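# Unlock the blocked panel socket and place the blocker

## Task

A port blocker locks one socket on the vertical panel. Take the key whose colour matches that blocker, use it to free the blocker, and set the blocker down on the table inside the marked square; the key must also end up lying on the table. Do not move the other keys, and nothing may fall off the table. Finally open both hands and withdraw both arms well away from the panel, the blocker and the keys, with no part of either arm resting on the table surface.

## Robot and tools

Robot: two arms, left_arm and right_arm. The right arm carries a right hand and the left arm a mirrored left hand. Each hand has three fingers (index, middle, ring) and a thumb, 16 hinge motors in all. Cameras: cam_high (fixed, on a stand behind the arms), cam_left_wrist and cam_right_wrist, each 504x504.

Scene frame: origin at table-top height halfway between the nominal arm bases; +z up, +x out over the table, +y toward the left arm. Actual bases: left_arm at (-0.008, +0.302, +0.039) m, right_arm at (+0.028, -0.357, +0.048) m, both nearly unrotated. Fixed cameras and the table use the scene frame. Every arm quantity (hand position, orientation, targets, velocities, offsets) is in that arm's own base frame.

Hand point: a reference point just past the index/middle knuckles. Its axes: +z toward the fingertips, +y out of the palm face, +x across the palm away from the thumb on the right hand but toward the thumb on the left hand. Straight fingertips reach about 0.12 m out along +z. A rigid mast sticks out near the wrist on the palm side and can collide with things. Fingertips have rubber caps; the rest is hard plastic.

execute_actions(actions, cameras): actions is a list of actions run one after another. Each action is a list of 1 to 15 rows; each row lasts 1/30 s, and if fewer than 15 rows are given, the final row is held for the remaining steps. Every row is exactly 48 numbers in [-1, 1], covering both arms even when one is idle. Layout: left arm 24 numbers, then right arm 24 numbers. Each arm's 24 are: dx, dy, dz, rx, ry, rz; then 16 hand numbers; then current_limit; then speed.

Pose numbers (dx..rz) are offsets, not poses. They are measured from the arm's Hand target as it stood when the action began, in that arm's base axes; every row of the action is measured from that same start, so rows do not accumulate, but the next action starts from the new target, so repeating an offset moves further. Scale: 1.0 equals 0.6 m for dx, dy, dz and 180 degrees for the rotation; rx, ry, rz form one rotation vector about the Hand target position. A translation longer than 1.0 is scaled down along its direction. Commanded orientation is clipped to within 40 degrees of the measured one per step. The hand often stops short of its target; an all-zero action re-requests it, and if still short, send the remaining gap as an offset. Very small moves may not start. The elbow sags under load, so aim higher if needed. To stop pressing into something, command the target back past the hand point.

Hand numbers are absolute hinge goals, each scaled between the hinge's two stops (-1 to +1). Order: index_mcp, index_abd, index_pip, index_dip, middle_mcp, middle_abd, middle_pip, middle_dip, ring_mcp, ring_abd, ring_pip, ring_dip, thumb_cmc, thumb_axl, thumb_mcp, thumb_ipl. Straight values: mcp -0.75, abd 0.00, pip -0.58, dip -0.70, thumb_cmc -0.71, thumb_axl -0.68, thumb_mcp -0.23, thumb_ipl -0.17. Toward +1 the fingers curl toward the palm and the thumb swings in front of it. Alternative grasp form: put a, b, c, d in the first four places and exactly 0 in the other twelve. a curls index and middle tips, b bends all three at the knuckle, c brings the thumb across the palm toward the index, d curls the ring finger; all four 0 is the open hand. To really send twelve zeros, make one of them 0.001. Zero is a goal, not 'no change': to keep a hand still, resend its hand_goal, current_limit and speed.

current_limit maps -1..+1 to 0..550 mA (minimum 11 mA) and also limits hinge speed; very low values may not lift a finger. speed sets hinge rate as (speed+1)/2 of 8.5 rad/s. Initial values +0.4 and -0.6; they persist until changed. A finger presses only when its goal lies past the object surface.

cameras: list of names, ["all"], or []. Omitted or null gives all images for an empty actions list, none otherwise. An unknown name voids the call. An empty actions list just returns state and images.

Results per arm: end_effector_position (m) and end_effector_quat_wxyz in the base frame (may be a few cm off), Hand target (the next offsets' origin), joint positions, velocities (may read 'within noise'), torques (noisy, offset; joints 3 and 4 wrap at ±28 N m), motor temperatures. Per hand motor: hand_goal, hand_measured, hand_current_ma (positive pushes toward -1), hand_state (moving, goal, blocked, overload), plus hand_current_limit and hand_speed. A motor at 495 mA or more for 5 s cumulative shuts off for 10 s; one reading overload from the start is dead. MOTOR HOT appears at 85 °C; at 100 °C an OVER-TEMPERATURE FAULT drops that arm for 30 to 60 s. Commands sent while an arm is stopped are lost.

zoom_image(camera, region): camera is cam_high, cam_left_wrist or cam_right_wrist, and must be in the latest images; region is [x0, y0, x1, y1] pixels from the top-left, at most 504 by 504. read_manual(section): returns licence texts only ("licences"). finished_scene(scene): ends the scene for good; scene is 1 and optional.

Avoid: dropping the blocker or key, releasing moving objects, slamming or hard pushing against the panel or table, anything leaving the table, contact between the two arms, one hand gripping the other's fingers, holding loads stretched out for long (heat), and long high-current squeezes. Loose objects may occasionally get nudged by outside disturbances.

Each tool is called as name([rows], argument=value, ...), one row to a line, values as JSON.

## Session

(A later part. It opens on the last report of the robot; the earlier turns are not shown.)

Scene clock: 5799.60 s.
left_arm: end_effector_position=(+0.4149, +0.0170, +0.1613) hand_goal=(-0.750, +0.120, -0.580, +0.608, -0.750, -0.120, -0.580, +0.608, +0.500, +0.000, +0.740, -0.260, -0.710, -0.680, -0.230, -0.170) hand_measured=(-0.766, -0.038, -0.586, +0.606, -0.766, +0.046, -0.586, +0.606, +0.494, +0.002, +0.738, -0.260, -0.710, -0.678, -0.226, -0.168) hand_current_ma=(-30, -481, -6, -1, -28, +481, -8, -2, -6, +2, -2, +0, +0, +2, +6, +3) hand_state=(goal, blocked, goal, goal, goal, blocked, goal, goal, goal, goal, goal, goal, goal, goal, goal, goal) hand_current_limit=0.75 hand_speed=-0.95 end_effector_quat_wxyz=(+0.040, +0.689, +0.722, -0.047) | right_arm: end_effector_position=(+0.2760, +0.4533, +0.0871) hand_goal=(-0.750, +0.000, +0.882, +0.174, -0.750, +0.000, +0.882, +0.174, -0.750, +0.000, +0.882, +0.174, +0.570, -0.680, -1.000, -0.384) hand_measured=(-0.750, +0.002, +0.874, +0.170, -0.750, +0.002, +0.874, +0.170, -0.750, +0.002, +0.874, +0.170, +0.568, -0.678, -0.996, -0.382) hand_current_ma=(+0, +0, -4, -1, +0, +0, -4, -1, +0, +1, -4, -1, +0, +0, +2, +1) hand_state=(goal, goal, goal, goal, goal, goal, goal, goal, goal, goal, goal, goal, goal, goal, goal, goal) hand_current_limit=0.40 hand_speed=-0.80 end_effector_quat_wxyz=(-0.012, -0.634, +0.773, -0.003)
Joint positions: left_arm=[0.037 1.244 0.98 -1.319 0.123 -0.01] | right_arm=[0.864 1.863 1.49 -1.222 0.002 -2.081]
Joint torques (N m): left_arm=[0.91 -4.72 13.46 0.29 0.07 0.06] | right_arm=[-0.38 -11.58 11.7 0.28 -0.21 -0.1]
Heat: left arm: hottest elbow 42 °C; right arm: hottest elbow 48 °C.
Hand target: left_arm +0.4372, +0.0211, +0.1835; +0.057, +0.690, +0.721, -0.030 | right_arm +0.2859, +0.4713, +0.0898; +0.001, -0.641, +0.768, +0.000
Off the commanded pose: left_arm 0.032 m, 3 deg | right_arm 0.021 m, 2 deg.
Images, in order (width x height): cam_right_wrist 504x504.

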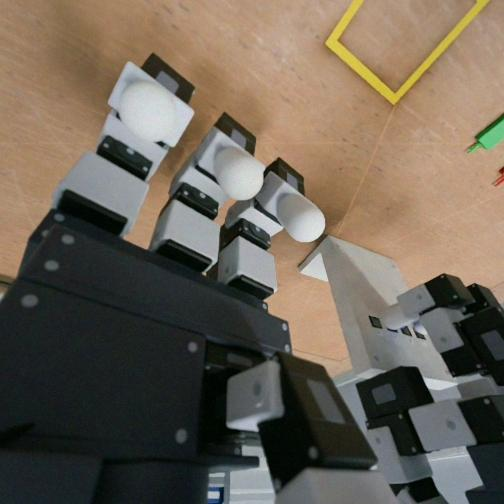

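execute_actions([
  [[0,-0.012,0,0,0,0,-0.75,0.12,-0.58,0.609,-0.75,-0.12,-0.58,0.609,0.5,0,0.74,-0.26,-0.71,-0.68,-0.23,-0.17,0.75,-0.95,0,0,0,0,0,0,-0.75,0.001,0.883,0.174,-0.75,0.001,0.883,0.174,-0.75,0.001,0.883,0.174,0.571,-0.68,-1.0,-0.384,0.4,-0.8]],
  [[0.0003,-0.0039,0,0.0092,0.0009,0,-0.75,0.12,-0.58,0.609,-0.75,-0.12,-0.58,0.609,0.5,0,0.74,-0.26,-0.71,-0.68,-0.23,-0.17,0.75,-0.95,0,0,0,0,0,0,-0.75,0.001,0.883,0.174,-0.75,0.001,0.883,0.174,-0.75,0.001,0.883,0.174,0.571,-0.68,-1.0,-0.384,0.4,-0.8],[0.0007,-0.0078,0,0.0184,0.0018,0,-0.75,0.12,-0.58,0.609,-0.75,-0.12,-0.58,0.609,0.5,0,0.74,-0.26,-0.71,-0.68,-0.23,-0.17,0.75,-0.95,0,0,0,0,0,0,-0.75,0.001,0.883,0.174,-0.75,0.001,0.883,0.174,-0.75,0.001,0.883,0.174,0.571,-0.68,-1.0,-0.384,0.4,-0.8],[0.0011,-0.0116,0,0.0277,0.0027,0,-0.75,0.12,-0.58,0.609,-0.75,-0.12,-0.58,0.609,0.5,0,0.74,-0.26,-0.71,-0.68,-0.23,-0.17,0.75,-0.95,0,0,0,0,0,0,-0.75,0.001,0.883,0.174,-0.75,0.001,0.883,0.174,-0.75,0.001,0.883,0.174,0.571,-0.68,-1.0,-0.384,0.4,-0.8]],
], cameras=[])

execute_actions([
  [[0.0003,-0.0039,0,0.0092,0.0009,0,-0.75,0.12,-0.58,0.609,-0.75,-0.12,-0.58,0.609,0.5,0,0.74,-0.26,-0.71,-0.68,-0.23,-0.17,0.75,-0.95,0,0,0,0,0,0,-0.75,0.001,0.883,0.174,-0.75,0.001,0.883,0.174,-0.75,0.001,0.883,0.174,0.571,-0.68,-1.0,-0.384,0.4,-0.8],[0.0007,-0.0078,0,0.0184,0.0018,0,-0.75,0.12,-0.58,0.609,-0.75,-0.12,-0.58,0.609,0.5,0,0.74,-0.26,-0.71,-0.68,-0.23,-0.17,0.75,-0.95,0,0,0,0,0,0,-0.75,0.001,0.883,0.174,-0.75,0.001,0.883,0.174,-0.75,0.001,0.883,0.174,0.571,-0.68,-1.0,-0.384,0.4,-0.8],[0.0011,-0.0116,0,0.0277,0.0027,0,-0.75,0.12,-0.58,0.609,-0.75,-0.12,-0.58,0.609,0.5,0,0.74,-0.26,-0.71,-0.68,-0.23,-0.17,0.75,-0.95,0,0,0,0,0,0,-0.75,0.001,0.883,0.174,-0.75,0.001,0.883,0.174,-0.75,0.001,0.883,0.174,0.571,-0.68,-1.0,-0.384,0.4,-0.8]],
], cameras=["cam_right_wrist"])

zoom_image(camera="cam_right_wrist", region=[372, 300, 412, 340])

Scene clock: 5827.33 s.
left_arm: end_effector_position=(+0.4148, +0.0101, +0.1627) hand_goal=(-0.750, +0.120, -0.580, +0.608, -0.750, -0.120, -0.580, +0.608, +0.500, +0.000, +0.740, -0.260, -0.710, -0.680, -0.230, -0.170) hand_measured=(-0.766, -0.038, -0.586, +0.606, -0.764, +0.046, -0.588, +0.606, +0.494, +0.002, +0.738, -0.260, -0.710, -0.678, -0.226, -0.168) hand_current_ma=(-29, -481, -6, -1, -23, +481, -10, -2, -6, +2, -2, +0, +0, +2, +6, +3) hand_state=(goal, blocked, goal, goal, goal, blocked, goal, goal, goal, goal, goal, goal, goal, goal, goal, goal) hand_current_limit=0.75 hand_speed=-0.95 end_effector_quat_wxyz=(+0.009, +0.691, +0.723, -0.018) | right_arm: end_effector_position=(+0.2760, +0.4533, +0.0871) hand_goal=(-0.750, +0.000, +0.882, +0.174, -0.750, +0.000, +0.882, +0.174, -0.750, +0.000, +0.882, +0.174, +0.570, -0.680, -1.000, -0.384) hand_measured=(-0.750, +0.002, +0.874, +0.170, -0.750, +0.002, +0.874, +0.170, -0.750, +0.002, +0.874, +0.170, +0.568, -0.678, -0.996, -0.382) hand_current_ma=(+0, +0, -4, -1, +0, +0, -4, -1, +0, +1, -4, -1, +0, +0, +2, +1) hand_state=(goal, goal, goal, goal, goal, goal, goal, goal, goal, goal, goal, goal, goal, goal, goal, goal) hand_current_limit=0.40 hand_speed=-0.80 end_effector_quat_wxyz=(-0.012, -0.634, +0.773, -0.003)
Joint positions: left_arm=[-0.028 1.245 0.983 -1.319 0.039 -0.072] | right_arm=[0.864 1.863 1.49 -1.222 0.002 -2.081]
Joint torques (N m): left_arm=[-1.03 -4.37 13.59 0.29 -0.26 -0.11] | right_arm=[-0.26 -11.69 11.7 0.29 -0.21 -0.09]
Motor temperatures (°C): left_arm=[23 28 43 24 24 25] | right_arm=[23 30 48 24 26 25]
Heat: left arm: hottest elbow 43 °C; right arm: hottest elbow 48 °C.
Hand target: left_arm +0.4379, +0.0069, +0.1835; +0.024, +0.692, +0.721, -0.002 | right_arm +0.2859, +0.4713, +0.0898; +0.001, -0.641, +0.768, +0.000
Off the commanded pose: left_arm 0.031 m, 3 deg | right_arm 0.021 m, 2 deg.
No camera images: "cameras" was empty.

Scene clock: 5828.17 s.
left_arm: end_effector_position=(+0.4156, +0.0037, +0.1625) hand_goal=(-0.750, +0.120, -0.580, +0.608, -0.750, -0.120, -0.580, +0.608, +0.500, +0.000, +0.740, -0.260, -0.710, -0.680, -0.230, -0.170) hand_measured=(-0.768, -0.038, -0.588, +0.606, -0.766, +0.046, -0.588, +0.606, +0.494, +0.002, +0.738, -0.260, -0.710, -0.678, -0.226, -0.168) hand_current_ma=(-34, -481, -9, -1, -30, +481, -11, -2, -6, +2, -2, +0, +0, +2, +6, +3) hand_state=(goal, blocked, goal, goal, goal, blocked, goal, goal, goal, goal, goal, goal, goal, goal, goal, goal) hand_current_limit=0.75 hand_speed=-0.95 end_effector_quat_wxyz=(-0.024, +0.693, +0.721, +0.011) | right_arm: end_effector_position=(+0.2760, +0.4533, +0.0871) hand_goal=(-0.750, +0.000, +0.882, +0.174, -0.750, +0.000, +0.882, +0.174, -0.750, +0.000, +0.882, +0.174, +0.570, -0.680, -1.000, -0.384) hand_measured=(-0.750, +0.002, +0.874, +0.170, -0.750, +0.002, +0.874, +0.170, -0.750, +0.002, +0.874, +0.170, +0.568, -0.678, -0.996, -0.382) hand_current_ma=(+0, +0, -4, -1, +0, +0, -4, -1, +0, +1, -4, -1, +0, +0, +2, +1) hand_state=(goal, goal, goal, goal, goal, goal, goal, goal, goal, goal, goal, goal, goal, goal, goal, goal) hand_current_limit=0.40 hand_speed=-0.80 end_effector_quat_wxyz=(-0.012, -0.634, +0.773, -0.003)
Joint positions: left_arm=[-0.09 1.258 0.988 -1.325 -0.047 -0.131] | right_arm=[0.864 1.863 1.49 -1.222 0.002 -2.081]
Joint torques (N m): left_arm=[-0.62 -4.54 13.65 0.14 -0.49 -0.14] | right_arm=[-0.21 -11.69 11.7 0.29 -0.21 -0.09]
Heat: left arm: hottest elbow 44 °C; right arm: hottest elbow 48 °C.
Hand target: left_arm +0.4385, +0.0000, +0.1835; -0.009, +0.692, +0.721, +0.027 | right_arm +0.2859, +0.4713, +0.0898; +0.001, -0.641, +0.768, +0.000
Off the commanded pose: left_arm 0.031 m, 2 deg | right_arm 0.021 m, 2 deg.
Images, in order (width x height): cam_right_wrist 504x504.

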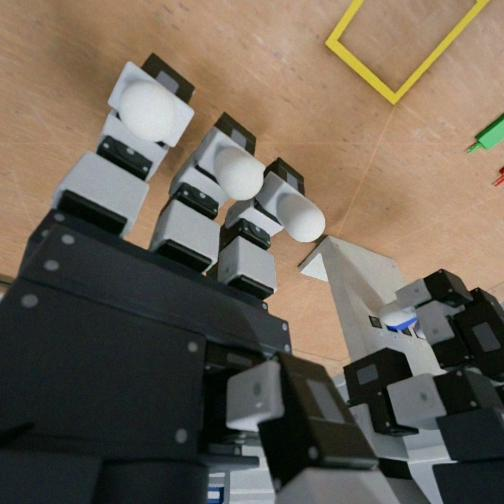

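Scaled by 12.600 from the camera's 504x504 image, which has a finer 720x720 frame.

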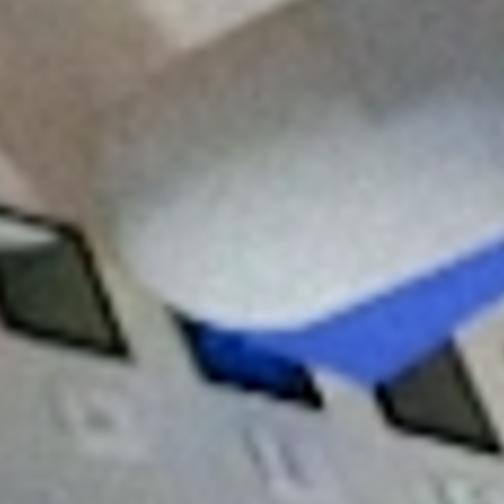

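execute_actions([
  [[0,0.011,0,0,0,0,-0.75,0.12,-0.58,0.609,-0.75,-0.12,-0.58,0.609,0.5,0,0.74,-0.26,-0.71,-0.68,-0.23,-0.17,0.75,-0.95,0,0,0,0,0,0,-0.75,0.001,0.883,0.174,-0.75,0.001,0.883,0.174,-0.75,0.001,0.883,0.174,0.571,-0.68,-1.0,-0.384,0.4,-0.8]],
  [[-0.0006,0.0062,0,-0.0147,-0.0014,0,-0.75,0.12,-0.58,0.609,-0.75,-0.12,-0.58,0.609,0.5,0,0.74,-0.26,-0.71,-0.68,-0.23,-0.17,0.75,-0.95,0,0,0,0,0,0,-0.75,0.001,0.883,0.174,-0.75,0.001,0.883,0.174,-0.75,0.001,0.883,0.174,0.571,-0.68,-1.0,-0.384,0.4,-0.8],[-0.0012,0.0124,0,-0.0295,-0.0028,0,-0.75,0.12,-0.58,0.609,-0.75,-0.12,-0.58,0.609,0.5,0,0.74,-0.26,-0.71,-0.68,-0.23,-0.17,0.75,-0.95,0,0,0,0,0,0,-0.75,0.001,0.883,0.174,-0.75,0.001,0.883,0.174,-0.75,0.001,0.883,0.174,0.571,-0.68,-1.0,-0.384,0.4,-0.8],[-0.0018,0.0186,0,-0.0442,-0.0042,0,-0.75,0.12,-0.58,0.609,-0.75,-0.12,-0.58,0.609,0.5,0,0.74,-0.26,-0.71,-0.68,-0.23,-0.17,0.75,-0.95,0,0,0,0,0,0,-0.75,0.001,0.883,0.174,-0.75,0.001,0.883,0.174,-0.75,0.001,0.883,0.174,0.571,-0.68,-1.0,-0.384,0.4,-0.8]],
], cameras=["cam_right_wrist"])

zoom_image(camera="cam_right_wrist", region=[372, 300, 412, 340])

Scene clock: 5853.80 s.
left_arm: end_effector_position=(+0.4162, +0.0145, +0.1591) hand_goal=(-0.750, +0.120, -0.580, +0.608, -0.750, -0.120, -0.580, +0.608, +0.500, +0.000, +0.740, -0.260, -0.710, -0.680, -0.230, -0.170) hand_measured=(-0.766, -0.038, -0.586, +0.606, -0.766, +0.046, -0.588, +0.606, +0.494, +0.002, +0.738, -0.260, -0.710, -0.678, -0.226, -0.168) hand_current_ma=(-30, -481, -7, -1, -27, +481, -10, -1, -6, +2, -2, +0, +0, +2, +6, +3) hand_state=(goal, blocked, goal, goal, goal, blocked, goal, goal, goal, goal, goal, goal, goal, goal, goal, goal) hand_current_limit=0.75 hand_speed=-0.95 end_effector_quat_wxyz=(+0.022, +0.689, +0.723, -0.039) | right_arm: end_effector_position=(+0.2760, +0.4533, +0.0871) hand_goal=(-0.750, +0.000, +0.882, +0.174, -0.750, +0.000, +0.882, +0.174, -0.750, +0.000, +0.882, +0.174, +0.570, -0.680, -1.000, -0.384) hand_measured=(-0.750, +0.002, +0.874, +0.170, -0.750, +0.002, +0.874, +0.170, -0.750, +0.002, +0.874, +0.170, +0.568, -0.678, -0.996, -0.382) hand_current_ma=(+0, +0, -4, -1, +0, +0, -4, -1, +0, +1, -4, -1, +0, +0, +2, +1) hand_state=(goal, goal, goal, goal, goal, goal, goal, goal, goal, goal, goal, goal, goal, goal, goal, goal) hand_current_limit=0.40 hand_speed=-0.80 end_effector_quat_wxyz=(-0.012, -0.634, +0.773, -0.003)
Joint positions: left_arm=[0.01 1.258 0.988 -1.325 0.086 -0.037] | right_arm=[0.864 1.863 1.49 -1.222 0.002 -2.081]
Joint torques (N m): left_arm=[0.85 -5.71 12.93 0.47 0.02 0.08] | right_arm=[-0.21 -11.58 11.7 0.29 -0.21 -0.1]
Motor temperatures (°C): left_arm=[23 28 49 24 25 25] | right_arm=[23 30 48 24 26 25]
Heat: left arm: hottest elbow 49 °C; right arm: hottest elbow 48 °C.
Hand target: left_arm +0.4374, +0.0178, +0.1835; +0.044, +0.691, +0.721, -0.019 | right_arm +0.2859, +0.4713, +0.0898; +0.001, -0.641, +0.768, +0.000
Off the commanded pose: left_arm 0.033 m, 3 deg | right_arm 0.021 m, 2 deg.
Images, in order (width x height): cam_right_wrist 504x504.

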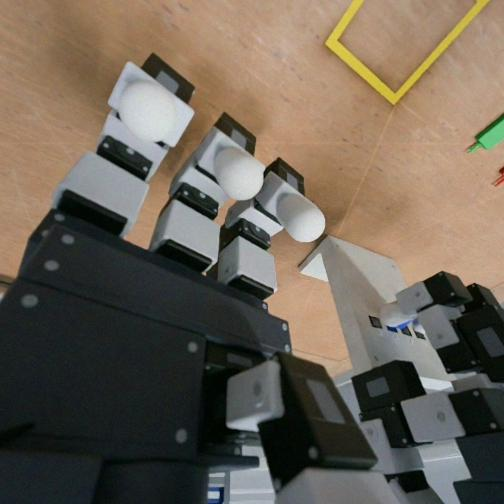

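Scaled by 12.600 from the camera's 504x504 image, which has a finer 720x720 frame.

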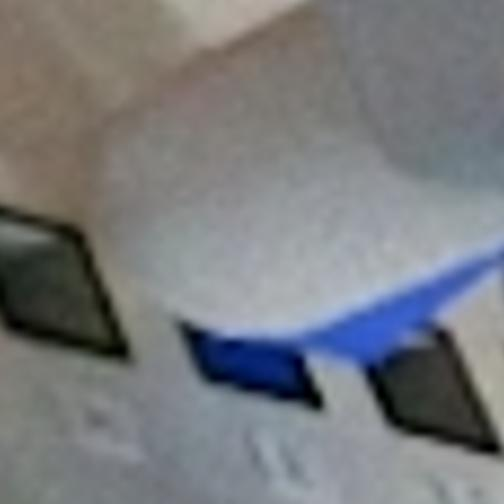

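execute_actions([
  [[-0.0004,0.0052,0.002,-0.0123,-0.0022,0,-0.75,0.12,-0.58,0.609,-0.75,-0.12,-0.58,0.609,0.5,0,0.74,-0.26,-0.71,-0.68,-0.23,-0.17,0.75,-0.95,0,0,0,0,0,0,-0.75,0.001,0.883,0.174,-0.75,0.001,0.883,0.174,-0.75,0.001,0.883,0.174,0.571,-0.68,-1.0,-0.384,0.4,-0.8],[-0.0008,0.0104,0.004,-0.0246,-0.0044,0,-0.75,0.12,-0.58,0.609,-0.75,-0.12,-0.58,0.609,0.5,0,0.74,-0.26,-0.71,-0.68,-0.23,-0.17,0.75,-0.95,0,0,0,0,0,0,-0.75,0.001,0.883,0.174,-0.75,0.001,0.883,0.174,-0.75,0.001,0.883,0.174,0.571,-0.68,-1.0,-0.384,0.4,-0.8],[-0.0012,0.0155,0.006,-0.0369,-0.0065,0,-0.75,0.12,-0.58,0.609,-0.75,-0.12,-0.58,0.609,0.5,0,0.74,-0.26,-0.71,-0.68,-0.23,-0.17,0.75,-0.95,0,0,0,0,0,0,-0.75,0.001,0.883,0.174,-0.75,0.001,0.883,0.174,-0.75,0.001,0.883,0.174,0.571,-0.68,-1.0,-0.384,0.4,-0.8]],
], cameras=["cam_right_wrist"])

zoom_image(camera="cam_right_wrist", region=[372, 300, 412, 340])

Scene clock: 5866.83 s.
left_arm: end_effector_position=(+0.4169, +0.0229, +0.1602) hand_goal=(-0.750, +0.120, -0.580, +0.608, -0.750, -0.120, -0.580, +0.608, +0.500, +0.000, +0.740, -0.260, -0.710, -0.680, -0.230, -0.170) hand_measured=(-0.776, -0.038, -0.590, +0.606, -0.774, +0.046, -0.594, +0.604, +0.494, +0.002, +0.738, -0.260, -0.710, -0.678, -0.226, -0.168) hand_current_ma=(-56, -481, -13, -1, -50, +481, -20, -4, -6, +2, -2, +0, +0, +2, +6, +3) hand_state=(blocked, blocked, goal, goal, blocked, blocked, goal, goal, goal, goal, goal, goal, goal, goal, goal, goal) hand_current_limit=0.75 hand_speed=-0.95 end_effector_quat_wxyz=(+0.068, +0.684, +0.723, -0.077) | right_arm: end_effector_position=(+0.2760, +0.4533, +0.0871) hand_goal=(-0.750, +0.000, +0.882, +0.174, -0.750, +0.000, +0.882, +0.174, -0.750, +0.000, +0.882, +0.174, +0.570, -0.680, -1.000, -0.384) hand_measured=(-0.750, +0.002, +0.874, +0.170, -0.750, +0.002, +0.874, +0.170, -0.750, +0.002, +0.874, +0.170, +0.568, -0.678, -0.996, -0.382) hand_current_ma=(+0, +0, -4, -1, +0, +0, -4, -1, +0, +1, -4, -1, +0, +0, +2, +1) hand_state=(goal, goal, goal, goal, goal, goal, goal, goal, goal, goal, goal, goal, goal, goal, goal, goal) hand_current_limit=0.40 hand_speed=-0.80 end_effector_quat_wxyz=(-0.012, -0.634, +0.773, -0.003)
Joint positions: left_arm=[0.095 1.257 0.988 -1.328 0.203 0.043] | right_arm=[0.864 1.863 1.49 -1.222 0.002 -2.081]
Joint torques (N m): left_arm=[0.79 -6.24 12.79 0.42 0.31 0.11] | right_arm=[-0.26 -11.69 11.71 0.31 -0.21 -0.08]
Heat: left arm: hottest elbow 49 °C; right arm: hottest elbow 48 °C.
Hand target: left_arm +0.4367, +0.0271, +0.1871; +0.091, +0.688, +0.718, -0.053 | right_arm +0.2859, +0.4713, +0.0898; +0.001, -0.641, +0.768, +0.000
Off the commanded pose: left_arm 0.034 m, 4 deg | right_arm 0.021 m, 2 deg.
Images, in order (width x height): cam_right_wrist 504x504.

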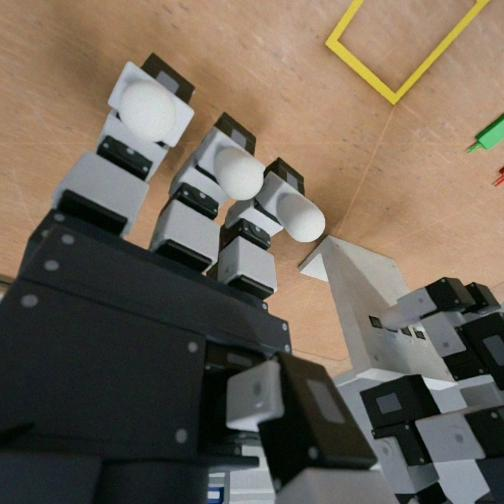

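Scaled by 12.600 from the camera's 504x504 image, which has a finer 720x720 frame.

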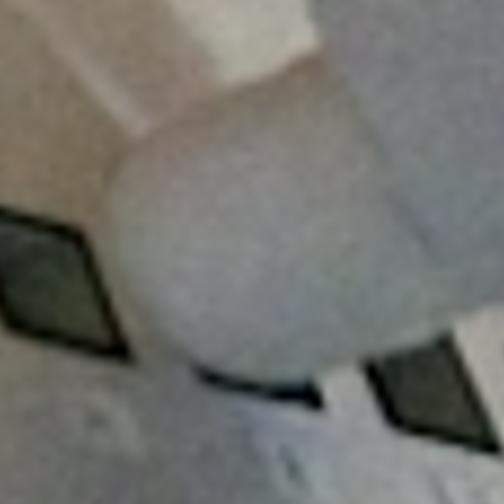

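execute_actions([
  [[-0.0136,-0.0005,-0.0174,0,0.006,0,-0.75,0.12,-0.58,0.609,-0.75,-0.12,-0.58,0.609,0.5,0,0.74,-0.26,-0.71,-0.68,-0.23,-0.17,0.75,-0.95,0,0,0,0,0,0,-0.75,0.001,0.883,0.174,-0.75,0.001,0.883,0.174,-0.75,0.001,0.883,0.174,0.571,-0.68,-1.0,-0.384,0.4,-0.8]],
  [[-0.0126,-0.0005,-0.0162,0,0.0056,0,-0.75,0.12,-0.58,0.609,-0.75,-0.12,-0.58,0.609,0.5,0,0.74,-0.26,-0.71,-0.68,-0.23,-0.17,0.75,-0.95,0,0,0,0,0,0,-0.75,0.001,0.883,0.174,-0.75,0.001,0.883,0.174,-0.75,0.001,0.883,0.174,0.571,-0.68,-1.0,-0.384,0.4,-0.8]],
], cameras=[])

execute_actions([
  [[-0.0060,-0.0002,0,0,-0.0011,0,-0.75,0.12,-0.58,0.609,-0.75,-0.12,-0.58,0.609,0.5,0,0.74,-0.26,-0.71,-0.68,-0.23,-0.17,0.75,-0.95,0,0,0,0,0,0,-0.75,0.001,0.883,0.174,-0.75,0.001,0.883,0.174,-0.75,0.001,0.883,0.174,0.571,-0.68,-1.0,-0.384,0.4,-0.8]],
  [[-0.0060,-0.0002,0,0,-0.0011,0,-0.75,0.12,-0.58,0.609,-0.75,-0.12,-0.58,0.609,0.5,0,0.74,-0.26,-0.71,-0.68,-0.23,-0.17,0.75,-0.95,0,0,0,0,0,0,-0.75,0.001,0.883,0.174,-0.75,0.001,0.883,0.174,-0.75,0.001,0.883,0.174,0.571,-0.68,-1.0,-0.384,0.4,-0.8]],
], cameras=["cam_right_wrist"])

zoom_image(camera="cam_right_wrist", region=[372, 300, 412, 340])

Scene clock: 5923.17 s.
left_arm: end_effector_position=(+0.4169, +0.0229, +0.1602) hand_goal=(-0.750, +0.120, -0.580, +0.608, -0.750, -0.120, -0.580, +0.608, +0.500, +0.000, +0.740, -0.260, -0.710, -0.680, -0.230, -0.170) hand_measured=(-0.776, -0.038, -0.590, +0.606, -0.774, +0.046, -0.594, +0.604, +0.494, +0.002, +0.738, -0.260, -0.710, -0.678, -0.226, -0.168) hand_current_ma=(-56, -481, -13, -1, -50, +481, -20, -4, -6, +2, -2, +0, +0, +2, +6, +3) hand_state=(blocked, blocked, goal, goal, blocked, blocked, goal, goal, goal, goal, goal, goal, goal, goal, goal, goal) hand_current_limit=0.75 hand_speed=-0.95 end_effector_quat_wxyz=(+0.068, +0.684, +0.722, -0.077) | right_arm: end_effector_position=(+0.2760, +0.4533, +0.0871) hand_goal=(-0.750, +0.000, +0.882, +0.174, -0.750, +0.000, +0.882, +0.174, -0.750, +0.000, +0.882, +0.174, +0.570, -0.680, -1.000, -0.384) hand_measured=(-0.750, +0.002, +0.874, +0.170, -0.750, +0.002, +0.874, +0.170, -0.750, +0.002, +0.874, +0.170, +0.568, -0.678, -0.996, -0.382) hand_current_ma=(+0, +0, -4, -1, +0, +0, -4, -1, +0, +1, -4, -1, +0, +0, +2, +1) hand_state=(goal, goal, goal, goal, goal, goal, goal, goal, goal, goal, goal, goal, goal, goal, goal, goal) hand_current_limit=0.40 hand_speed=-0.80 end_effector_quat_wxyz=(-0.012, -0.634, +0.773, -0.003)
Joint positions: left_arm=[0.096 1.257 0.988 -1.328 0.203 0.045] | right_arm=[0.864 1.863 1.49 -1.222 0.002 -2.081]
Joint torques (N m): left_arm=[0.97 -6.48 9.18 0.77 0.18 0.11] | right_arm=[-0.21 -11.75 11.69 0.27 -0.2 -0.09]
Heat: left arm: hottest elbow 50 °C; right arm: hottest elbow 48 °C.
Hand target: left_arm +0.4210, +0.0264, +0.1670; +0.078, +0.687, +0.720, -0.066 | right_arm +0.2859, +0.4713, +0.0898; +0.001, -0.641, +0.768, +0.000
Off the commanded pose: left_arm 0.009 m, 2 deg | right_arm 0.021 m, 2 deg.
No camera images: "cameras" was empty.

Scene clock: 5924.37 s.
left_arm: end_effector_position=(+0.4124, +0.0233, +0.1645) hand_goal=(-0.750, +0.120, -0.580, +0.608, -0.750, -0.120, -0.580, +0.608, +0.500, +0.000, +0.740, -0.260, -0.710, -0.680, -0.230, -0.170) hand_measured=(-0.758, -0.038, -0.588, +0.606, -0.756, +0.046, -0.590, +0.604, +0.494, +0.002, +0.738, -0.260, -0.710, -0.678, -0.226, -0.168) hand_current_ma=(-12, -481, -11, -1, -8, +481, -15, -4, -6, +2, -2, +0, +0, +2, +6, +3) hand_state=(goal, blocked, goal, goal, goal, blocked, goal, goal, goal, goal, goal, goal, goal, goal, goal, goal) hand_current_limit=0.75 hand_speed=-0.95 end_effector_quat_wxyz=(+0.072, +0.686, +0.720, -0.071) | right_arm: end_effector_position=(+0.2760, +0.4533, +0.0871) hand_goal=(-0.750, +0.000, +0.882, +0.174, -0.750, +0.000, +0.882, +0.174, -0.750, +0.000, +0.882, +0.174, +0.570, -0.680, -1.000, -0.384) hand_measured=(-0.750, +0.002, +0.874, +0.170, -0.750, +0.002, +0.874, +0.170, -0.750, +0.002, +0.874, +0.170, +0.568, -0.678, -0.996, -0.382) hand_current_ma=(+0, +0, -4, -1, +0, +0, -4, -1, +0, +1, -4, -1, +0, +0, +2, +1) hand_state=(goal, goal, goal, goal, goal, goal, goal, goal, goal, goal, goal, goal, goal, goal, goal, goal) hand_current_limit=0.40 hand_speed=-0.80 end_effector_quat_wxyz=(-0.012, -0.634, +0.773, -0.003)
Joint positions: left_arm=[0.099 1.234 0.977 -1.328 0.203 0.052] | right_arm=[0.864 1.863 1.49 -1.222 0.002 -2.081]
Joint torques (N m): left_arm=[0.85 -6.24 8.51 0.94 0.21 0.07] | right_arm=[-0.26 -11.58 11.7 0.31 -0.21 -0.1]
Heat: left arm: hottest elbow 50 °C; right arm: hottest elbow 48 °C.
Hand target: left_arm +0.4138, +0.0262, +0.1670; +0.081, +0.687, +0.720, -0.063 | right_arm +0.2859, +0.4713, +0.0898; +0.001, -0.641, +0.768, +0.000
Off the commanded pose: left_arm 0.004 m, 1 deg | right_arm 0.021 m, 2 deg.
Images, in order (width x height): cam_right_wrist 504x504.

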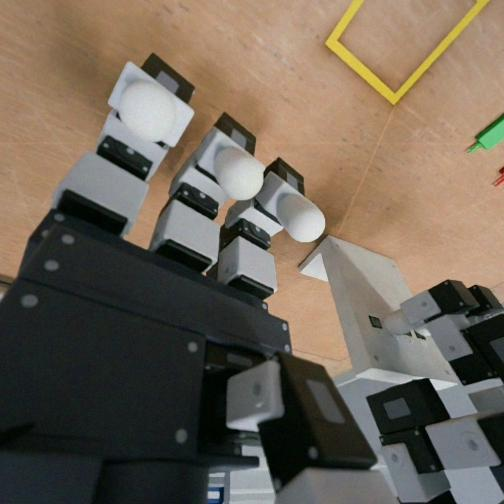

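Scaled by 12.600 from the camera's 504x504 image, which has a finer 720x720 frame.

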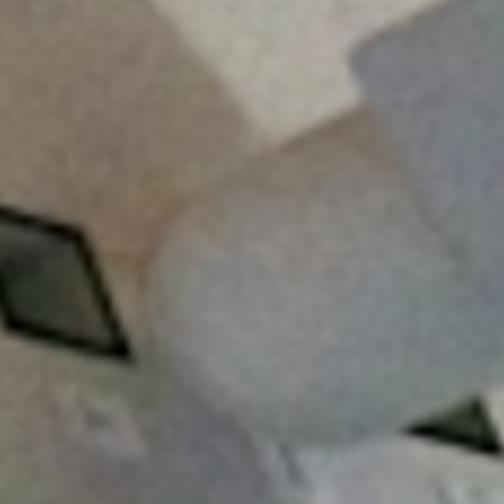

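execute_actions([
  [[0,-0.012,-0.002,0,0,0,-0.75,0.12,-0.58,0.609,-0.75,-0.12,-0.58,0.609,0.5,0,0.74,-0.26,-0.71,-0.68,-0.23,-0.17,0.75,-0.95,0,0,0,0,0,0,-0.75,0.001,0.883,0.174,-0.75,0.001,0.883,0.174,-0.75,0.001,0.883,0.174,0.571,-0.68,-1.0,-0.384,0.4,-0.8]],
  [[0.0006,-0.006,-0.001,0.013,0.0012,0,-0.75,0.12,-0.58,0.609,-0.75,-0.12,-0.58,0.609,0.5,0,0.74,-0.26,-0.71,-0.68,-0.23,-0.17,0.75,-0.95,0,0,0,0,0,0,-0.75,0.001,0.883,0.174,-0.75,0.001,0.883,0.174,-0.75,0.001,0.883,0.174,0.571,-0.68,-1.0,-0.384,0.4,-0.8],[0.0011,-0.012,-0.002,0.026,0.0025,0,-0.75,0.12,-0.58,0.609,-0.75,-0.12,-0.58,0.609,0.5,0,0.74,-0.26,-0.71,-0.68,-0.23,-0.17,0.75,-0.95,0,0,0,0,0,0,-0.75,0.001,0.883,0.174,-0.75,0.001,0.883,0.174,-0.75,0.001,0.883,0.174,0.571,-0.68,-1.0,-0.384,0.4,-0.8],[0.0016,-0.018,-0.003,0.039,0.0037,0,-0.75,0.12,-0.58,0.609,-0.75,-0.12,-0.58,0.609,0.5,0,0.74,-0.26,-0.71,-0.68,-0.23,-0.17,0.75,-0.95,0,0,0,0,0,0,-0.75,0.001,0.883,0.174,-0.75,0.001,0.883,0.174,-0.75,0.001,0.883,0.174,0.571,-0.68,-1.0,-0.384,0.4,-0.8]],
], cameras=["cam_right_wrist"])

zoom_image(camera="cam_right_wrist", region=[372, 300, 412, 340])

Scene clock: 5941.47 s.
left_arm: end_effector_position=(+0.4125, +0.0115, +0.1642) hand_goal=(-0.750, +0.120, -0.580, +0.608, -0.750, -0.120, -0.580, +0.608, +0.500, +0.000, +0.740, -0.260, -0.710, -0.680, -0.230, -0.170) hand_measured=(-0.756, -0.038, -0.584, +0.606, -0.756, +0.046, -0.584, +0.606, +0.494, +0.002, +0.738, -0.260, -0.710, -0.678, -0.226, -0.168) hand_current_ma=(-9, -481, -5, -1, -7, +481, -4, -1, -6, +2, -2, +0, +0, +2, +6, +3) hand_state=(goal, blocked, goal, goal, goal, blocked, goal, goal, goal, goal, goal, goal, goal, goal, goal, goal) hand_current_limit=0.75 hand_speed=-0.95 end_effector_quat_wxyz=(+0.029, +0.688, +0.724, -0.029) | right_arm: end_effector_position=(+0.2760, +0.4533, +0.0871) hand_goal=(-0.750, +0.000, +0.882, +0.174, -0.750, +0.000, +0.882, +0.174, -0.750, +0.000, +0.882, +0.174, +0.570, -0.680, -1.000, -0.384) hand_measured=(-0.750, +0.002, +0.874, +0.170, -0.750, +0.002, +0.874, +0.170, -0.750, +0.002, +0.874, +0.170, +0.568, -0.678, -0.996, -0.382) hand_current_ma=(+0, +0, -4, -1, +0, +0, -4, -1, +0, +1, -4, -1, +0, +0, +2, +1) hand_state=(goal, goal, goal, goal, goal, goal, goal, goal, goal, goal, goal, goal, goal, goal, goal, goal) hand_current_limit=0.40 hand_speed=-0.80 end_effector_quat_wxyz=(-0.012, -0.634, +0.773, -0.003)
Joint positions: left_arm=[-0.002 1.229 0.973 -1.313 0.083 -0.052] | right_arm=[0.864 1.863 1.49 -1.222 0.002 -2.081]
Joint torques (N m): left_arm=[-1.08 -5.77 8.57 1.1 -0.11 -0.07] | right_arm=[-0.38 -11.69 11.67 0.27 -0.21 -0.1]
Heat: left arm: hottest elbow 47 °C; right arm: hottest elbow 48 °C.
Hand target: left_arm +0.4148, +0.0082, +0.1640; +0.034, +0.690, +0.723, -0.023 | right_arm +0.2859, +0.4713, +0.0898; +0.001, -0.641, +0.768, +0.000
Off the commanded pose: left_arm 0.004 m, 1 deg | right_arm 0.021 m, 2 deg.
Images, in order (width x height): cam_right_wrist 504x504.

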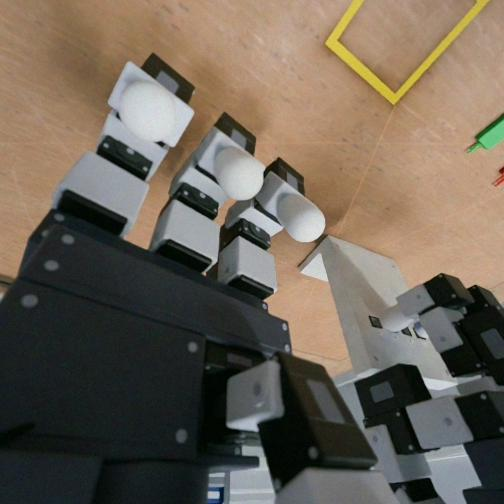

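Scaled by 12.600 from the camera's 504x504 image, which has a finer 720x720 frame.

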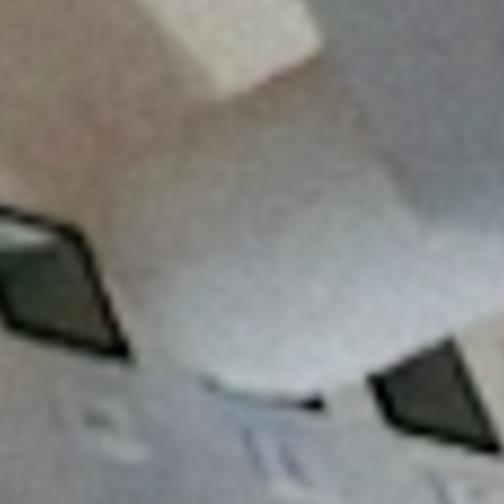

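execute_actions([
  [[-0.0025,-0.0001,-0.0032,0,0.0011,0,-0.75,0.12,-0.58,0.609,-0.75,-0.12,-0.58,0.609,0.5,0,0.74,-0.26,-0.71,-0.68,-0.23,-0.17,0.75,-0.95,0,0,0,0,0,0,-0.75,0.001,0.883,0.174,-0.75,0.001,0.883,0.174,-0.75,0.001,0.883,0.174,0.571,-0.68,-1.0,-0.384,0.4,-0.8],[-0.005,-0.0002,-0.0065,0,0.0022,0,-0.75,0.12,-0.58,0.609,-0.75,-0.12,-0.58,0.609,0.5,0,0.74,-0.26,-0.71,-0.68,-0.23,-0.17,0.75,-0.95,0,0,0,0,0,0,-0.75,0.001,0.883,0.174,-0.75,0.001,0.883,0.174,-0.75,0.001,0.883,0.174,0.571,-0.68,-1.0,-0.384,0.4,-0.8]],
], cameras=["cam_right_wrist","cam_left_wrist"])

zoom_image(camera="cam_right_wrist", region=[372, 300, 412, 340])

zoom_image(camera="cam_left_wrist", region=[190, 100, 290, 200])

Scene clock: 5955.67 s.
left_arm: end_effector_position=(+0.4117, +0.0114, +0.1617) hand_goal=(-0.750, +0.120, -0.580, +0.608, -0.750, -0.120, -0.580, +0.608, +0.500, +0.000, +0.740, -0.260, -0.710, -0.680, -0.230, -0.170) hand_measured=(-0.752, -0.038, -0.582, +0.606, -0.752, +0.046, -0.582, +0.606, +0.494, +0.002, +0.738, -0.260, -0.710, -0.678, -0.226, -0.168) hand_current_ma=(-2, -481, -2, -1, -1, +481, -2, -1, -6, +2, -2, +0, +0, +2, +6, +3) hand_state=(goal, blocked, goal, goal, goal, blocked, goal, goal, goal, goal, goal, goal, goal, goal, goal, goal) hand_current_limit=0.75 hand_speed=-0.95 end_effector_quat_wxyz=(+0.029, +0.688, +0.724, -0.030) | right_arm: end_effector_position=(+0.2760, +0.4533, +0.0871) hand_goal=(-0.750, +0.000, +0.882, +0.174, -0.750, +0.000, +0.882, +0.174, -0.750, +0.000, +0.882, +0.174, +0.570, -0.680, -1.000, -0.384) hand_measured=(-0.750, +0.002, +0.874, +0.170, -0.750, +0.002, +0.874, +0.170, -0.750, +0.002, +0.874, +0.170, +0.568, -0.678, -0.996, -0.382) hand_current_ma=(+0, +0, -4, -1, +0, +0, -4, -1, +0, +1, -4, -1, +0, +0, +2, +1) hand_state=(goal, goal, goal, goal, goal, goal, goal, goal, goal, goal, goal, goal, goal, goal, goal, goal) hand_current_limit=0.40 hand_speed=-0.80 end_effector_quat_wxyz=(-0.012, -0.634, +0.773, -0.003)
Joint positions: left_arm=[-0.002 1.229 0.966 -1.307 0.083 -0.053] | right_arm=[0.864 1.863 1.49 -1.222 0.002 -2.081]
Joint torques (N m): left_arm=[-0.85 -5.77 8.29 0.95 -0.12 -0.1] | right_arm=[-0.26 -11.69 11.73 0.27 -0.21 -0.1]
Heat: left arm: hottest elbow 45 °C; right arm: hottest elbow 48 °C.
Hand target: left_arm +0.4118, +0.0081, +0.1601; +0.032, +0.690, +0.723, -0.026 | right_arm +0.2859, +0.4713, +0.0898; +0.001, -0.641, +0.768, +0.000
Off the commanded pose: left_arm 0.004 m, 1 deg | right_arm 0.021 m, 2 deg.
Images, in order (width x height): cam_left_wrist 504x504, cam_right_wrist 504x504.

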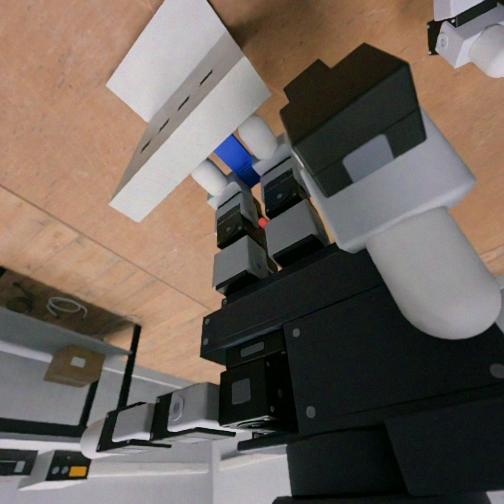

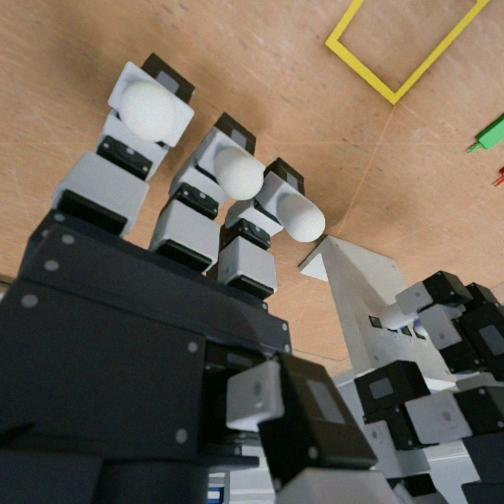

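Scaled by 12.600 from the camera's 504x504 image, which has a finer 720x720 frame.

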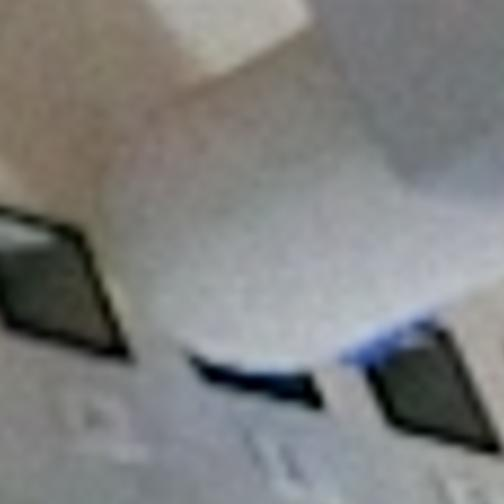

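Scaled by 5.040 from the camera's 504x504 image, which has a finer 720x720 frame.

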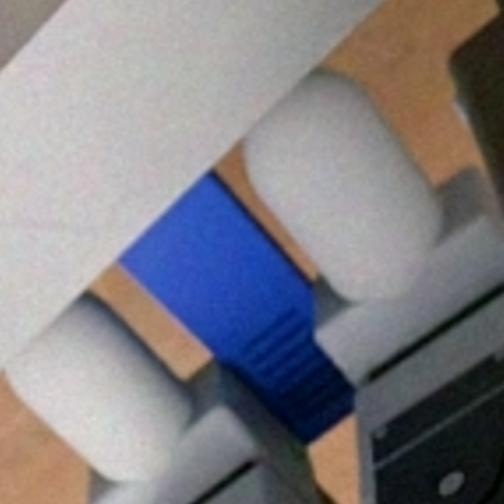

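execute_actions([
  [[-0.005,-0.0001,-0.0006,0,-0.0006,0,-0.75,0.12,-0.58,0.609,-0.75,-0.12,-0.58,0.609,0.5,0,0.74,-0.26,-0.71,-0.68,-0.23,-0.17,0.75,-0.95,0,0,0,0,0,0,-0.75,0.001,0.883,0.174,-0.75,0.001,0.883,0.174,-0.75,0.001,0.883,0.174,0.571,-0.68,-1.0,-0.384,0.4,-0.8]],
  [[-0.005,-0.0001,-0.0006,0,-0.0006,0,-0.75,0.12,-0.58,0.609,-0.75,-0.12,-0.58,0.609,0.5,0,0.74,-0.26,-0.71,-0.68,-0.23,-0.17,0.75,-0.95,0,0,0,0,0,0,-0.75,0.001,0.883,0.174,-0.75,0.001,0.883,0.174,-0.75,0.001,0.883,0.174,0.571,-0.68,-1.0,-0.384,0.4,-0.8]],
], cameras=["cam_right_wrist","cam_left_wrist"])

zoom_image(camera="cam_right_wrist", region=[372, 300, 412, 340])

zoom_image(camera="cam_left_wrist", region=[190, 100, 290, 200])

Scene clock: 5969.70 s.
left_arm: end_effector_position=(+0.4074, +0.0111, +0.1607) hand_goal=(-0.750, +0.120, -0.580, +0.608, -0.750, -0.120, -0.580, +0.608, +0.500, +0.000, +0.740, -0.260, -0.710, -0.680, -0.230, -0.170) hand_measured=(-0.748, -0.038, -0.580, +0.606, -0.748, +0.046, -0.580, +0.606, +0.494, +0.002, +0.738, -0.260, -0.710, -0.678, -0.226, -0.168) hand_current_ma=(+2, -481, -1, -1, +3, +481, +0, -1, -6, +2, -2, +0, +0, +2, +6, +3) hand_state=(goal, blocked, goal, goal, goal, blocked, goal, goal, goal, goal, goal, goal, goal, goal, goal, goal) hand_current_limit=0.75 hand_speed=-0.95 end_effector_quat_wxyz=(+0.031, +0.689, +0.724, -0.028) | right_arm: end_effector_position=(+0.2760, +0.4533, +0.0871) hand_goal=(-0.750, +0.000, +0.882, +0.174, -0.750, +0.000, +0.882, +0.174, -0.750, +0.000, +0.882, +0.174, +0.570, -0.680, -1.000, -0.384) hand_measured=(-0.750, +0.002, +0.874, +0.170, -0.750, +0.002, +0.874, +0.170, -0.750, +0.002, +0.874, +0.170, +0.568, -0.678, -0.996, -0.382) hand_current_ma=(+0, +0, -4, -1, +0, +0, -4, -1, +0, +1, -4, -1, +0, +0, +2, +1) hand_state=(goal, goal, goal, goal, goal, goal, goal, goal, goal, goal, goal, goal, goal, goal, goal, goal) hand_current_limit=0.40 hand_speed=-0.80 end_effector_quat_wxyz=(-0.012, -0.634, +0.773, -0.003)
Joint positions: left_arm=[-0.003 1.214 0.95 -1.299 0.083 -0.053] | right_arm=[0.864 1.863 1.49 -1.222 0.002 -2.081]
Joint torques (N m): left_arm=[-0.79 -5.83 8.24 0.77 -0.12 -0.11] | right_arm=[-0.09 -11.81 11.73 0.27 -0.21 -0.1]
Motor temperatures (°C): left_arm=[23 28 44 24 25 25] | right_arm=[23 30 48 24 26 25]
Heat: left arm: hottest elbow 44 °C; right arm: hottest elbow 48 °C.
Hand target: left_arm +0.4058, +0.0080, +0.1594; +0.033, +0.690, +0.723, -0.024 | right_arm +0.2859, +0.4713, +0.0898; +0.001, -0.641, +0.768, +0.000
Off the commanded pose: left_arm 0.004 m, 0 deg | right_arm 0.021 m, 2 deg.
Images, in order (width x height): cam_left_wrist 504x504, cam_right_wrist 504x504.

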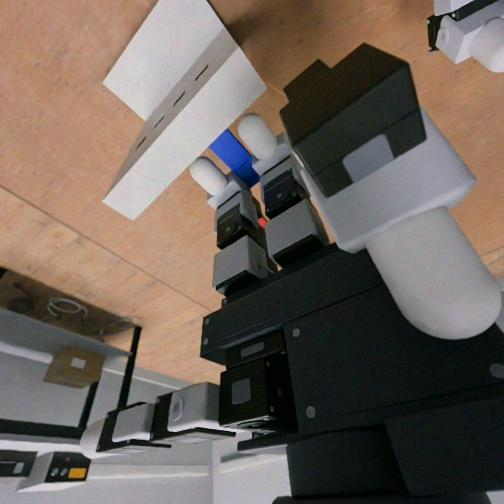

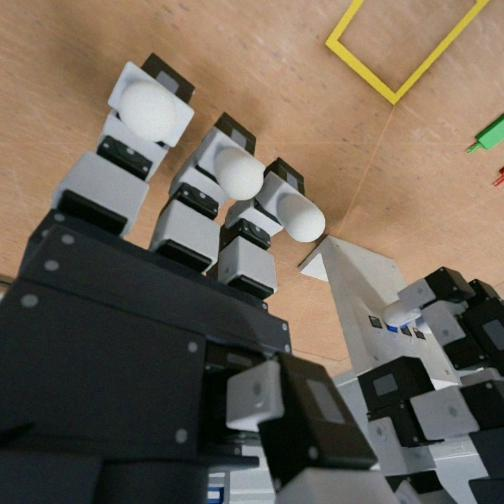

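Scaled by 12.600 from the camera's 504x504 image, which has a finer 720x720 frame.

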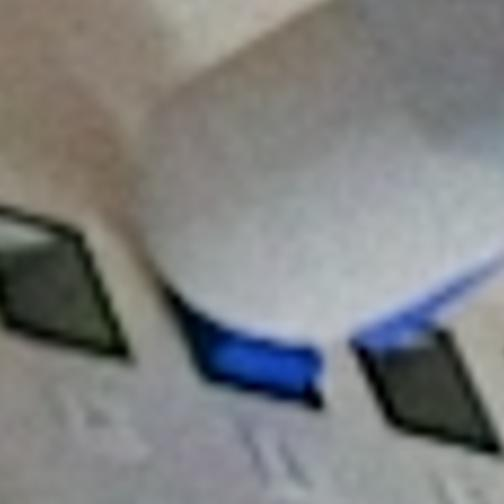

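Scaled by 5.040 from the camera's 504x504 image, which has a finer 720x720 frame.

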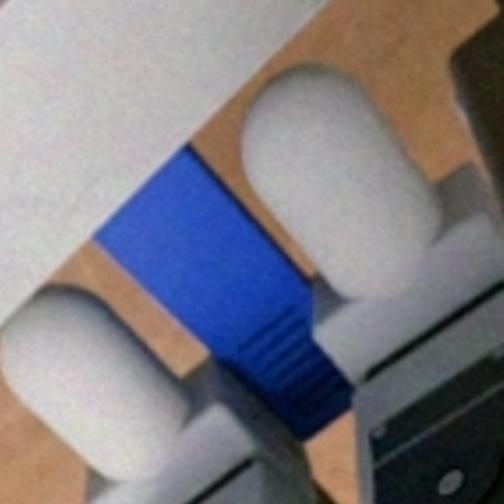

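zoom_image(camera="cam_right_wrist", region=[382, 316, 406, 340])

Scaled by 21.000 from the camera's 504x504 image, which has a finer 720x720 frame.

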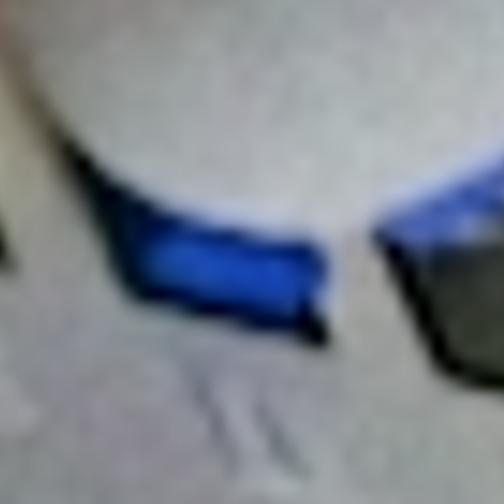

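execute_actions([
  [[-0.005,-0.0004,-0.0002,0,-0.0006,0,-0.75,0.12,-0.58,0.609,-0.75,-0.12,-0.58,0.609,0.5,0,0.74,-0.26,-0.71,-0.68,-0.23,-0.17,0.75,-0.95,0,0,0,0,0,0,-0.75,0.001,0.883,0.174,-0.75,0.001,0.883,0.174,-0.75,0.001,0.883,0.174,0.571,-0.68,-1.0,-0.384,0.4,-0.8]],
  [[-0.005,-0.0004,-0.0002,0,-0.0006,0,-0.75,0.12,-0.58,0.609,-0.75,-0.12,-0.58,0.609,0.5,0,0.74,-0.26,-0.71,-0.68,-0.23,-0.17,0.75,-0.95,0,0,0,0,0,0,-0.75,0.001,0.883,0.174,-0.75,0.001,0.883,0.174,-0.75,0.001,0.883,0.174,0.571,-0.68,-1.0,-0.384,0.4,-0.8]],
], cameras=["cam_right_wrist","cam_left_wrist"])

zoom_image(camera="cam_right_wrist", region=[372, 300, 412, 340])

zoom_image(camera="cam_left_wrist", region=[190, 100, 290, 200])

Scene clock: 5991.97 s.
left_arm: end_effector_position=(+0.4012, +0.0107, +0.1601) hand_goal=(-0.750, +0.120, -0.580, +0.608, -0.750, -0.120, -0.580, +0.608, +0.500, +0.000, +0.740, -0.260, -0.710, -0.680, -0.230, -0.170) hand_measured=(-0.748, -0.038, -0.580, +0.606, -0.748, +0.046, -0.580, +0.606, +0.494, +0.002, +0.738, -0.260, -0.710, -0.678, -0.226, -0.168) hand_current_ma=(+2, -481, -1, -1, +3, +481, +0, -1, -6, +2, -2, +0, +0, +2, +6, +3) hand_state=(goal, blocked, goal, goal, goal, blocked, goal, goal, goal, goal, goal, goal, goal, goal, goal, goal) hand_current_limit=0.75 hand_speed=-0.95 end_effector_quat_wxyz=(+0.032, +0.689, +0.724, -0.027) | right_arm: end_effector_position=(+0.2760, +0.4533, +0.0871) hand_goal=(-0.750, +0.000, +0.882, +0.174, -0.750, +0.000, +0.882, +0.174, -0.750, +0.000, +0.882, +0.174, +0.570, -0.680, -1.000, -0.384) hand_measured=(-0.750, +0.002, +0.874, +0.170, -0.750, +0.002, +0.874, +0.170, -0.750, +0.002, +0.874, +0.170, +0.568, -0.678, -0.996, -0.382) hand_current_ma=(+0, +0, -4, -1, +0, +0, -4, -1, +0, +1, -4, -1, +0, +0, +2, +1) hand_state=(goal, goal, goal, goal, goal, goal, goal, goal, goal, goal, goal, goal, goal, goal, goal, goal) hand_current_limit=0.40 hand_speed=-0.80 end_effector_quat_wxyz=(-0.012, -0.634, +0.773, -0.003)
Joint positions: left_arm=[-0.004 1.195 0.932 -1.297 0.083 -0.055] | right_arm=[0.864 1.863 1.49 -1.222 0.002 -2.081]
Joint torques (N m): left_arm=[-0.85 -5.6 8.27 0.77 -0.12 -0.11] | right_arm=[-0.32 -11.58 11.71 0.29 -0.21 -0.11]
Heat: left arm: hottest elbow 43 °C; right arm: hottest elbow 48 °C.
Hand target: left_arm +0.3998, +0.0075, +0.1592; +0.035, +0.690, +0.723, -0.023 | right_arm +0.2859, +0.4713, +0.0898; +0.001, -0.641, +0.768, +0.000
Off the commanded pose: left_arm 0.004 m, 1 deg | right_arm 0.021 m, 2 deg.
Images, in order (width x height): cam_left_wrist 504x504, cam_right_wrist 504x504.

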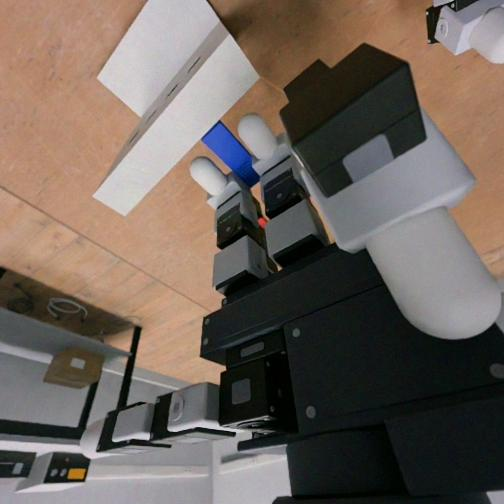

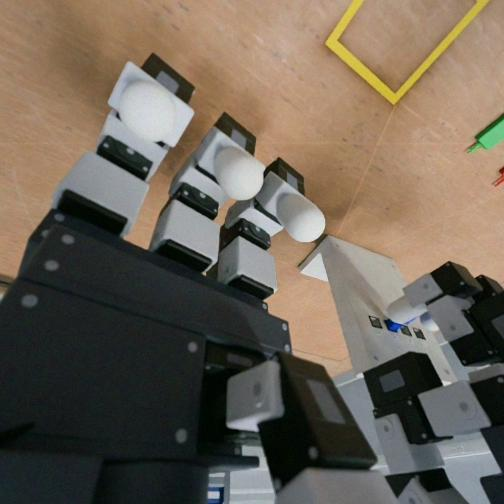

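Scaled by 12.600 from the camera's 504x504 image, which has a finer 720x720 frame.

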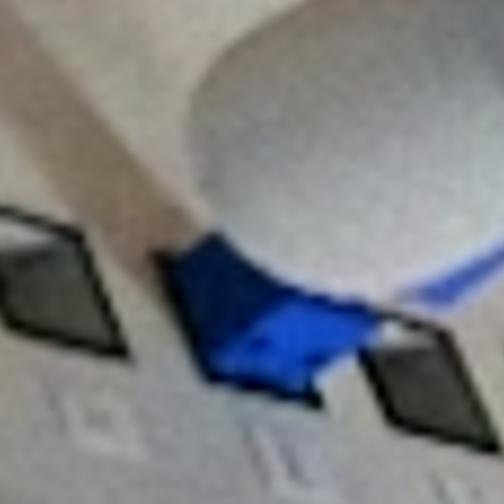

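Scaled by 5.040 from the camera's 504x504 image, which has a finer 720x720 frame.

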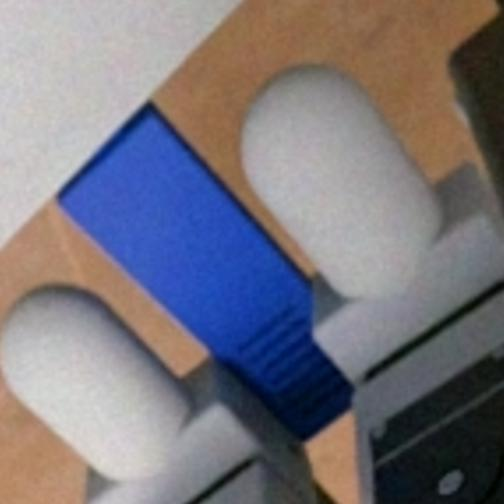

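execute_actions([
  [[-0.005,-0.0005,-0.0002,0,-0.0006,0,-0.75,0.12,-0.58,0.609,-0.75,-0.12,-0.58,0.609,0.5,0,0.74,-0.26,-0.71,-0.68,-0.23,-0.17,0.75,-0.95,0,0,0,0,0,0,-0.75,0.001,0.883,0.174,-0.75,0.001,0.883,0.174,-0.75,0.001,0.883,0.174,0.571,-0.68,-1.0,-0.384,0.4,-0.8]],
  [[-0.005,-0.0005,-0.0002,0,-0.0006,0,-0.75,0.12,-0.58,0.609,-0.75,-0.12,-0.58,0.609,0.5,0,0.74,-0.26,-0.71,-0.68,-0.23,-0.17,0.75,-0.95,0,0,0,0,0,0,-0.75,0.001,0.883,0.174,-0.75,0.001,0.883,0.174,-0.75,0.001,0.883,0.174,0.571,-0.68,-1.0,-0.384,0.4,-0.8]],
], cameras=["cam_right_wrist","cam_left_wrist"])

zoom_image(camera="cam_right_wrist", region=[372, 300, 412, 340])

zoom_image(camera="cam_left_wrist", region=[190, 100, 290, 200])

Scene clock: 6005.63 s.
left_arm: end_effector_position=(+0.3945, +0.0097, +0.1590) hand_goal=(-0.750, +0.120, -0.580, +0.608, -0.750, -0.120, -0.580, +0.608, +0.500, +0.000, +0.740, -0.260, -0.710, -0.680, -0.230, -0.170) hand_measured=(-0.748, -0.038, -0.580, +0.606, -0.748, +0.046, -0.580, +0.606, +0.494, +0.002, +0.738, -0.260, -0.710, -0.678, -0.226, -0.168) hand_current_ma=(+2, -481, -1, -1, +3, +481, +0, -1, -6, +2, -2, +0, +0, +2, +6, +3) hand_state=(goal, blocked, goal, goal, goal, blocked, goal, goal, goal, goal, goal, goal, goal, goal, goal, goal) hand_current_limit=0.75 hand_speed=-0.95 end_effector_quat_wxyz=(+0.032, +0.689, +0.723, -0.026) | right_arm: end_effector_position=(+0.2760, +0.4533, +0.0871) hand_goal=(-0.750, +0.000, +0.882, +0.174, -0.750, +0.000, +0.882, +0.174, -0.750, +0.000, +0.882, +0.174, +0.570, -0.680, -1.000, -0.384) hand_measured=(-0.750, +0.002, +0.874, +0.170, -0.750, +0.002, +0.874, +0.170, -0.750, +0.002, +0.874, +0.170, +0.568, -0.678, -0.996, -0.382) hand_current_ma=(+0, +0, -4, -1, +0, +0, -4, -1, +0, +1, -4, -1, +0, +0, +2, +1) hand_state=(goal, goal, goal, goal, goal, goal, goal, goal, goal, goal, goal, goal, goal, goal, goal, goal) hand_current_limit=0.40 hand_speed=-0.80 end_effector_quat_wxyz=(-0.012, -0.634, +0.773, -0.003)
Joint positions: left_arm=[-0.007 1.177 0.914 -1.297 0.082 -0.056] | right_arm=[0.864 1.863 1.49 -1.222 0.002 -2.081]
Joint torques (N m): left_arm=[-0.79 -5.36 8.39 0.8 -0.11 -0.11] | right_arm=[-0.21 -11.63 11.71 0.29 -0.21 -0.1]
Heat: left arm: hottest elbow 42 °C; right arm: hottest elbow 48 °C.
Hand target: left_arm +0.3937, +0.0069, +0.1588; +0.036, +0.690, +0.722, -0.022 | right_arm +0.2859, +0.4713, +0.0898; +0.001, -0.641, +0.768, +0.000
Off the commanded pose: left_arm 0.003 m, 1 deg | right_arm 0.021 m, 2 deg.
Images, in order (width x height): cam_left_wrist 504x504, cam_right_wrist 504x504.

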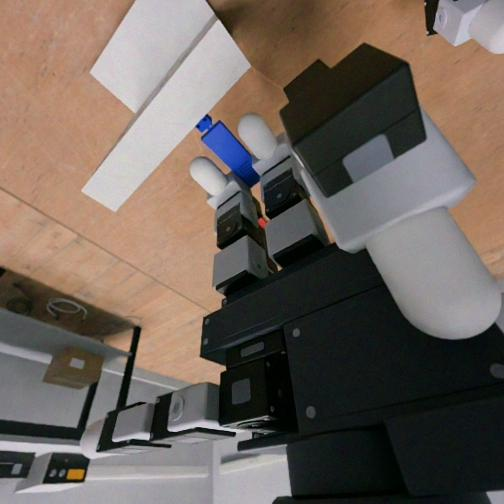

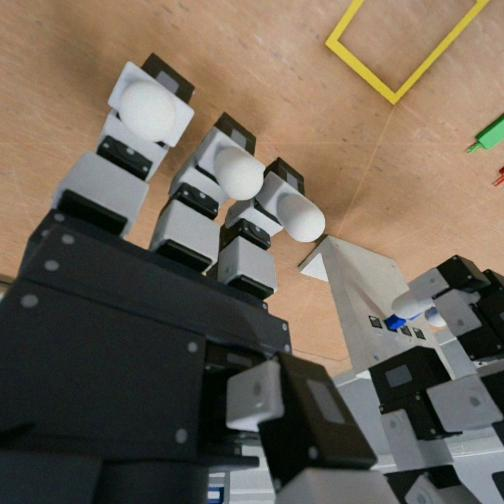

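Scaled by 12.600 from the camera's 504x504 image, which has a finer 720x720 frame.

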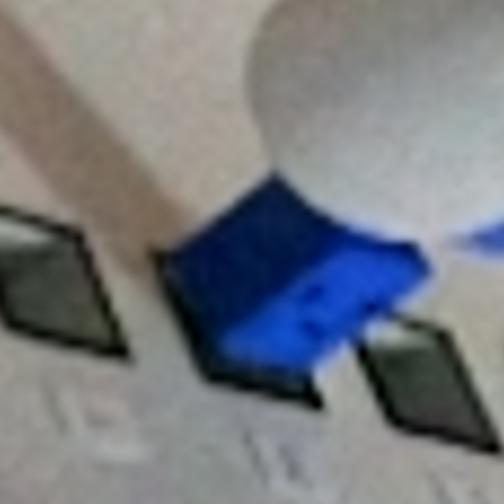

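Scaled by 5.040 from the camera's 504x504 image, which has a finer 720x720 frame.

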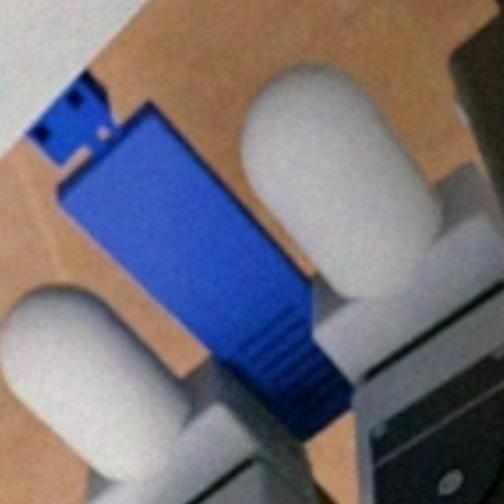

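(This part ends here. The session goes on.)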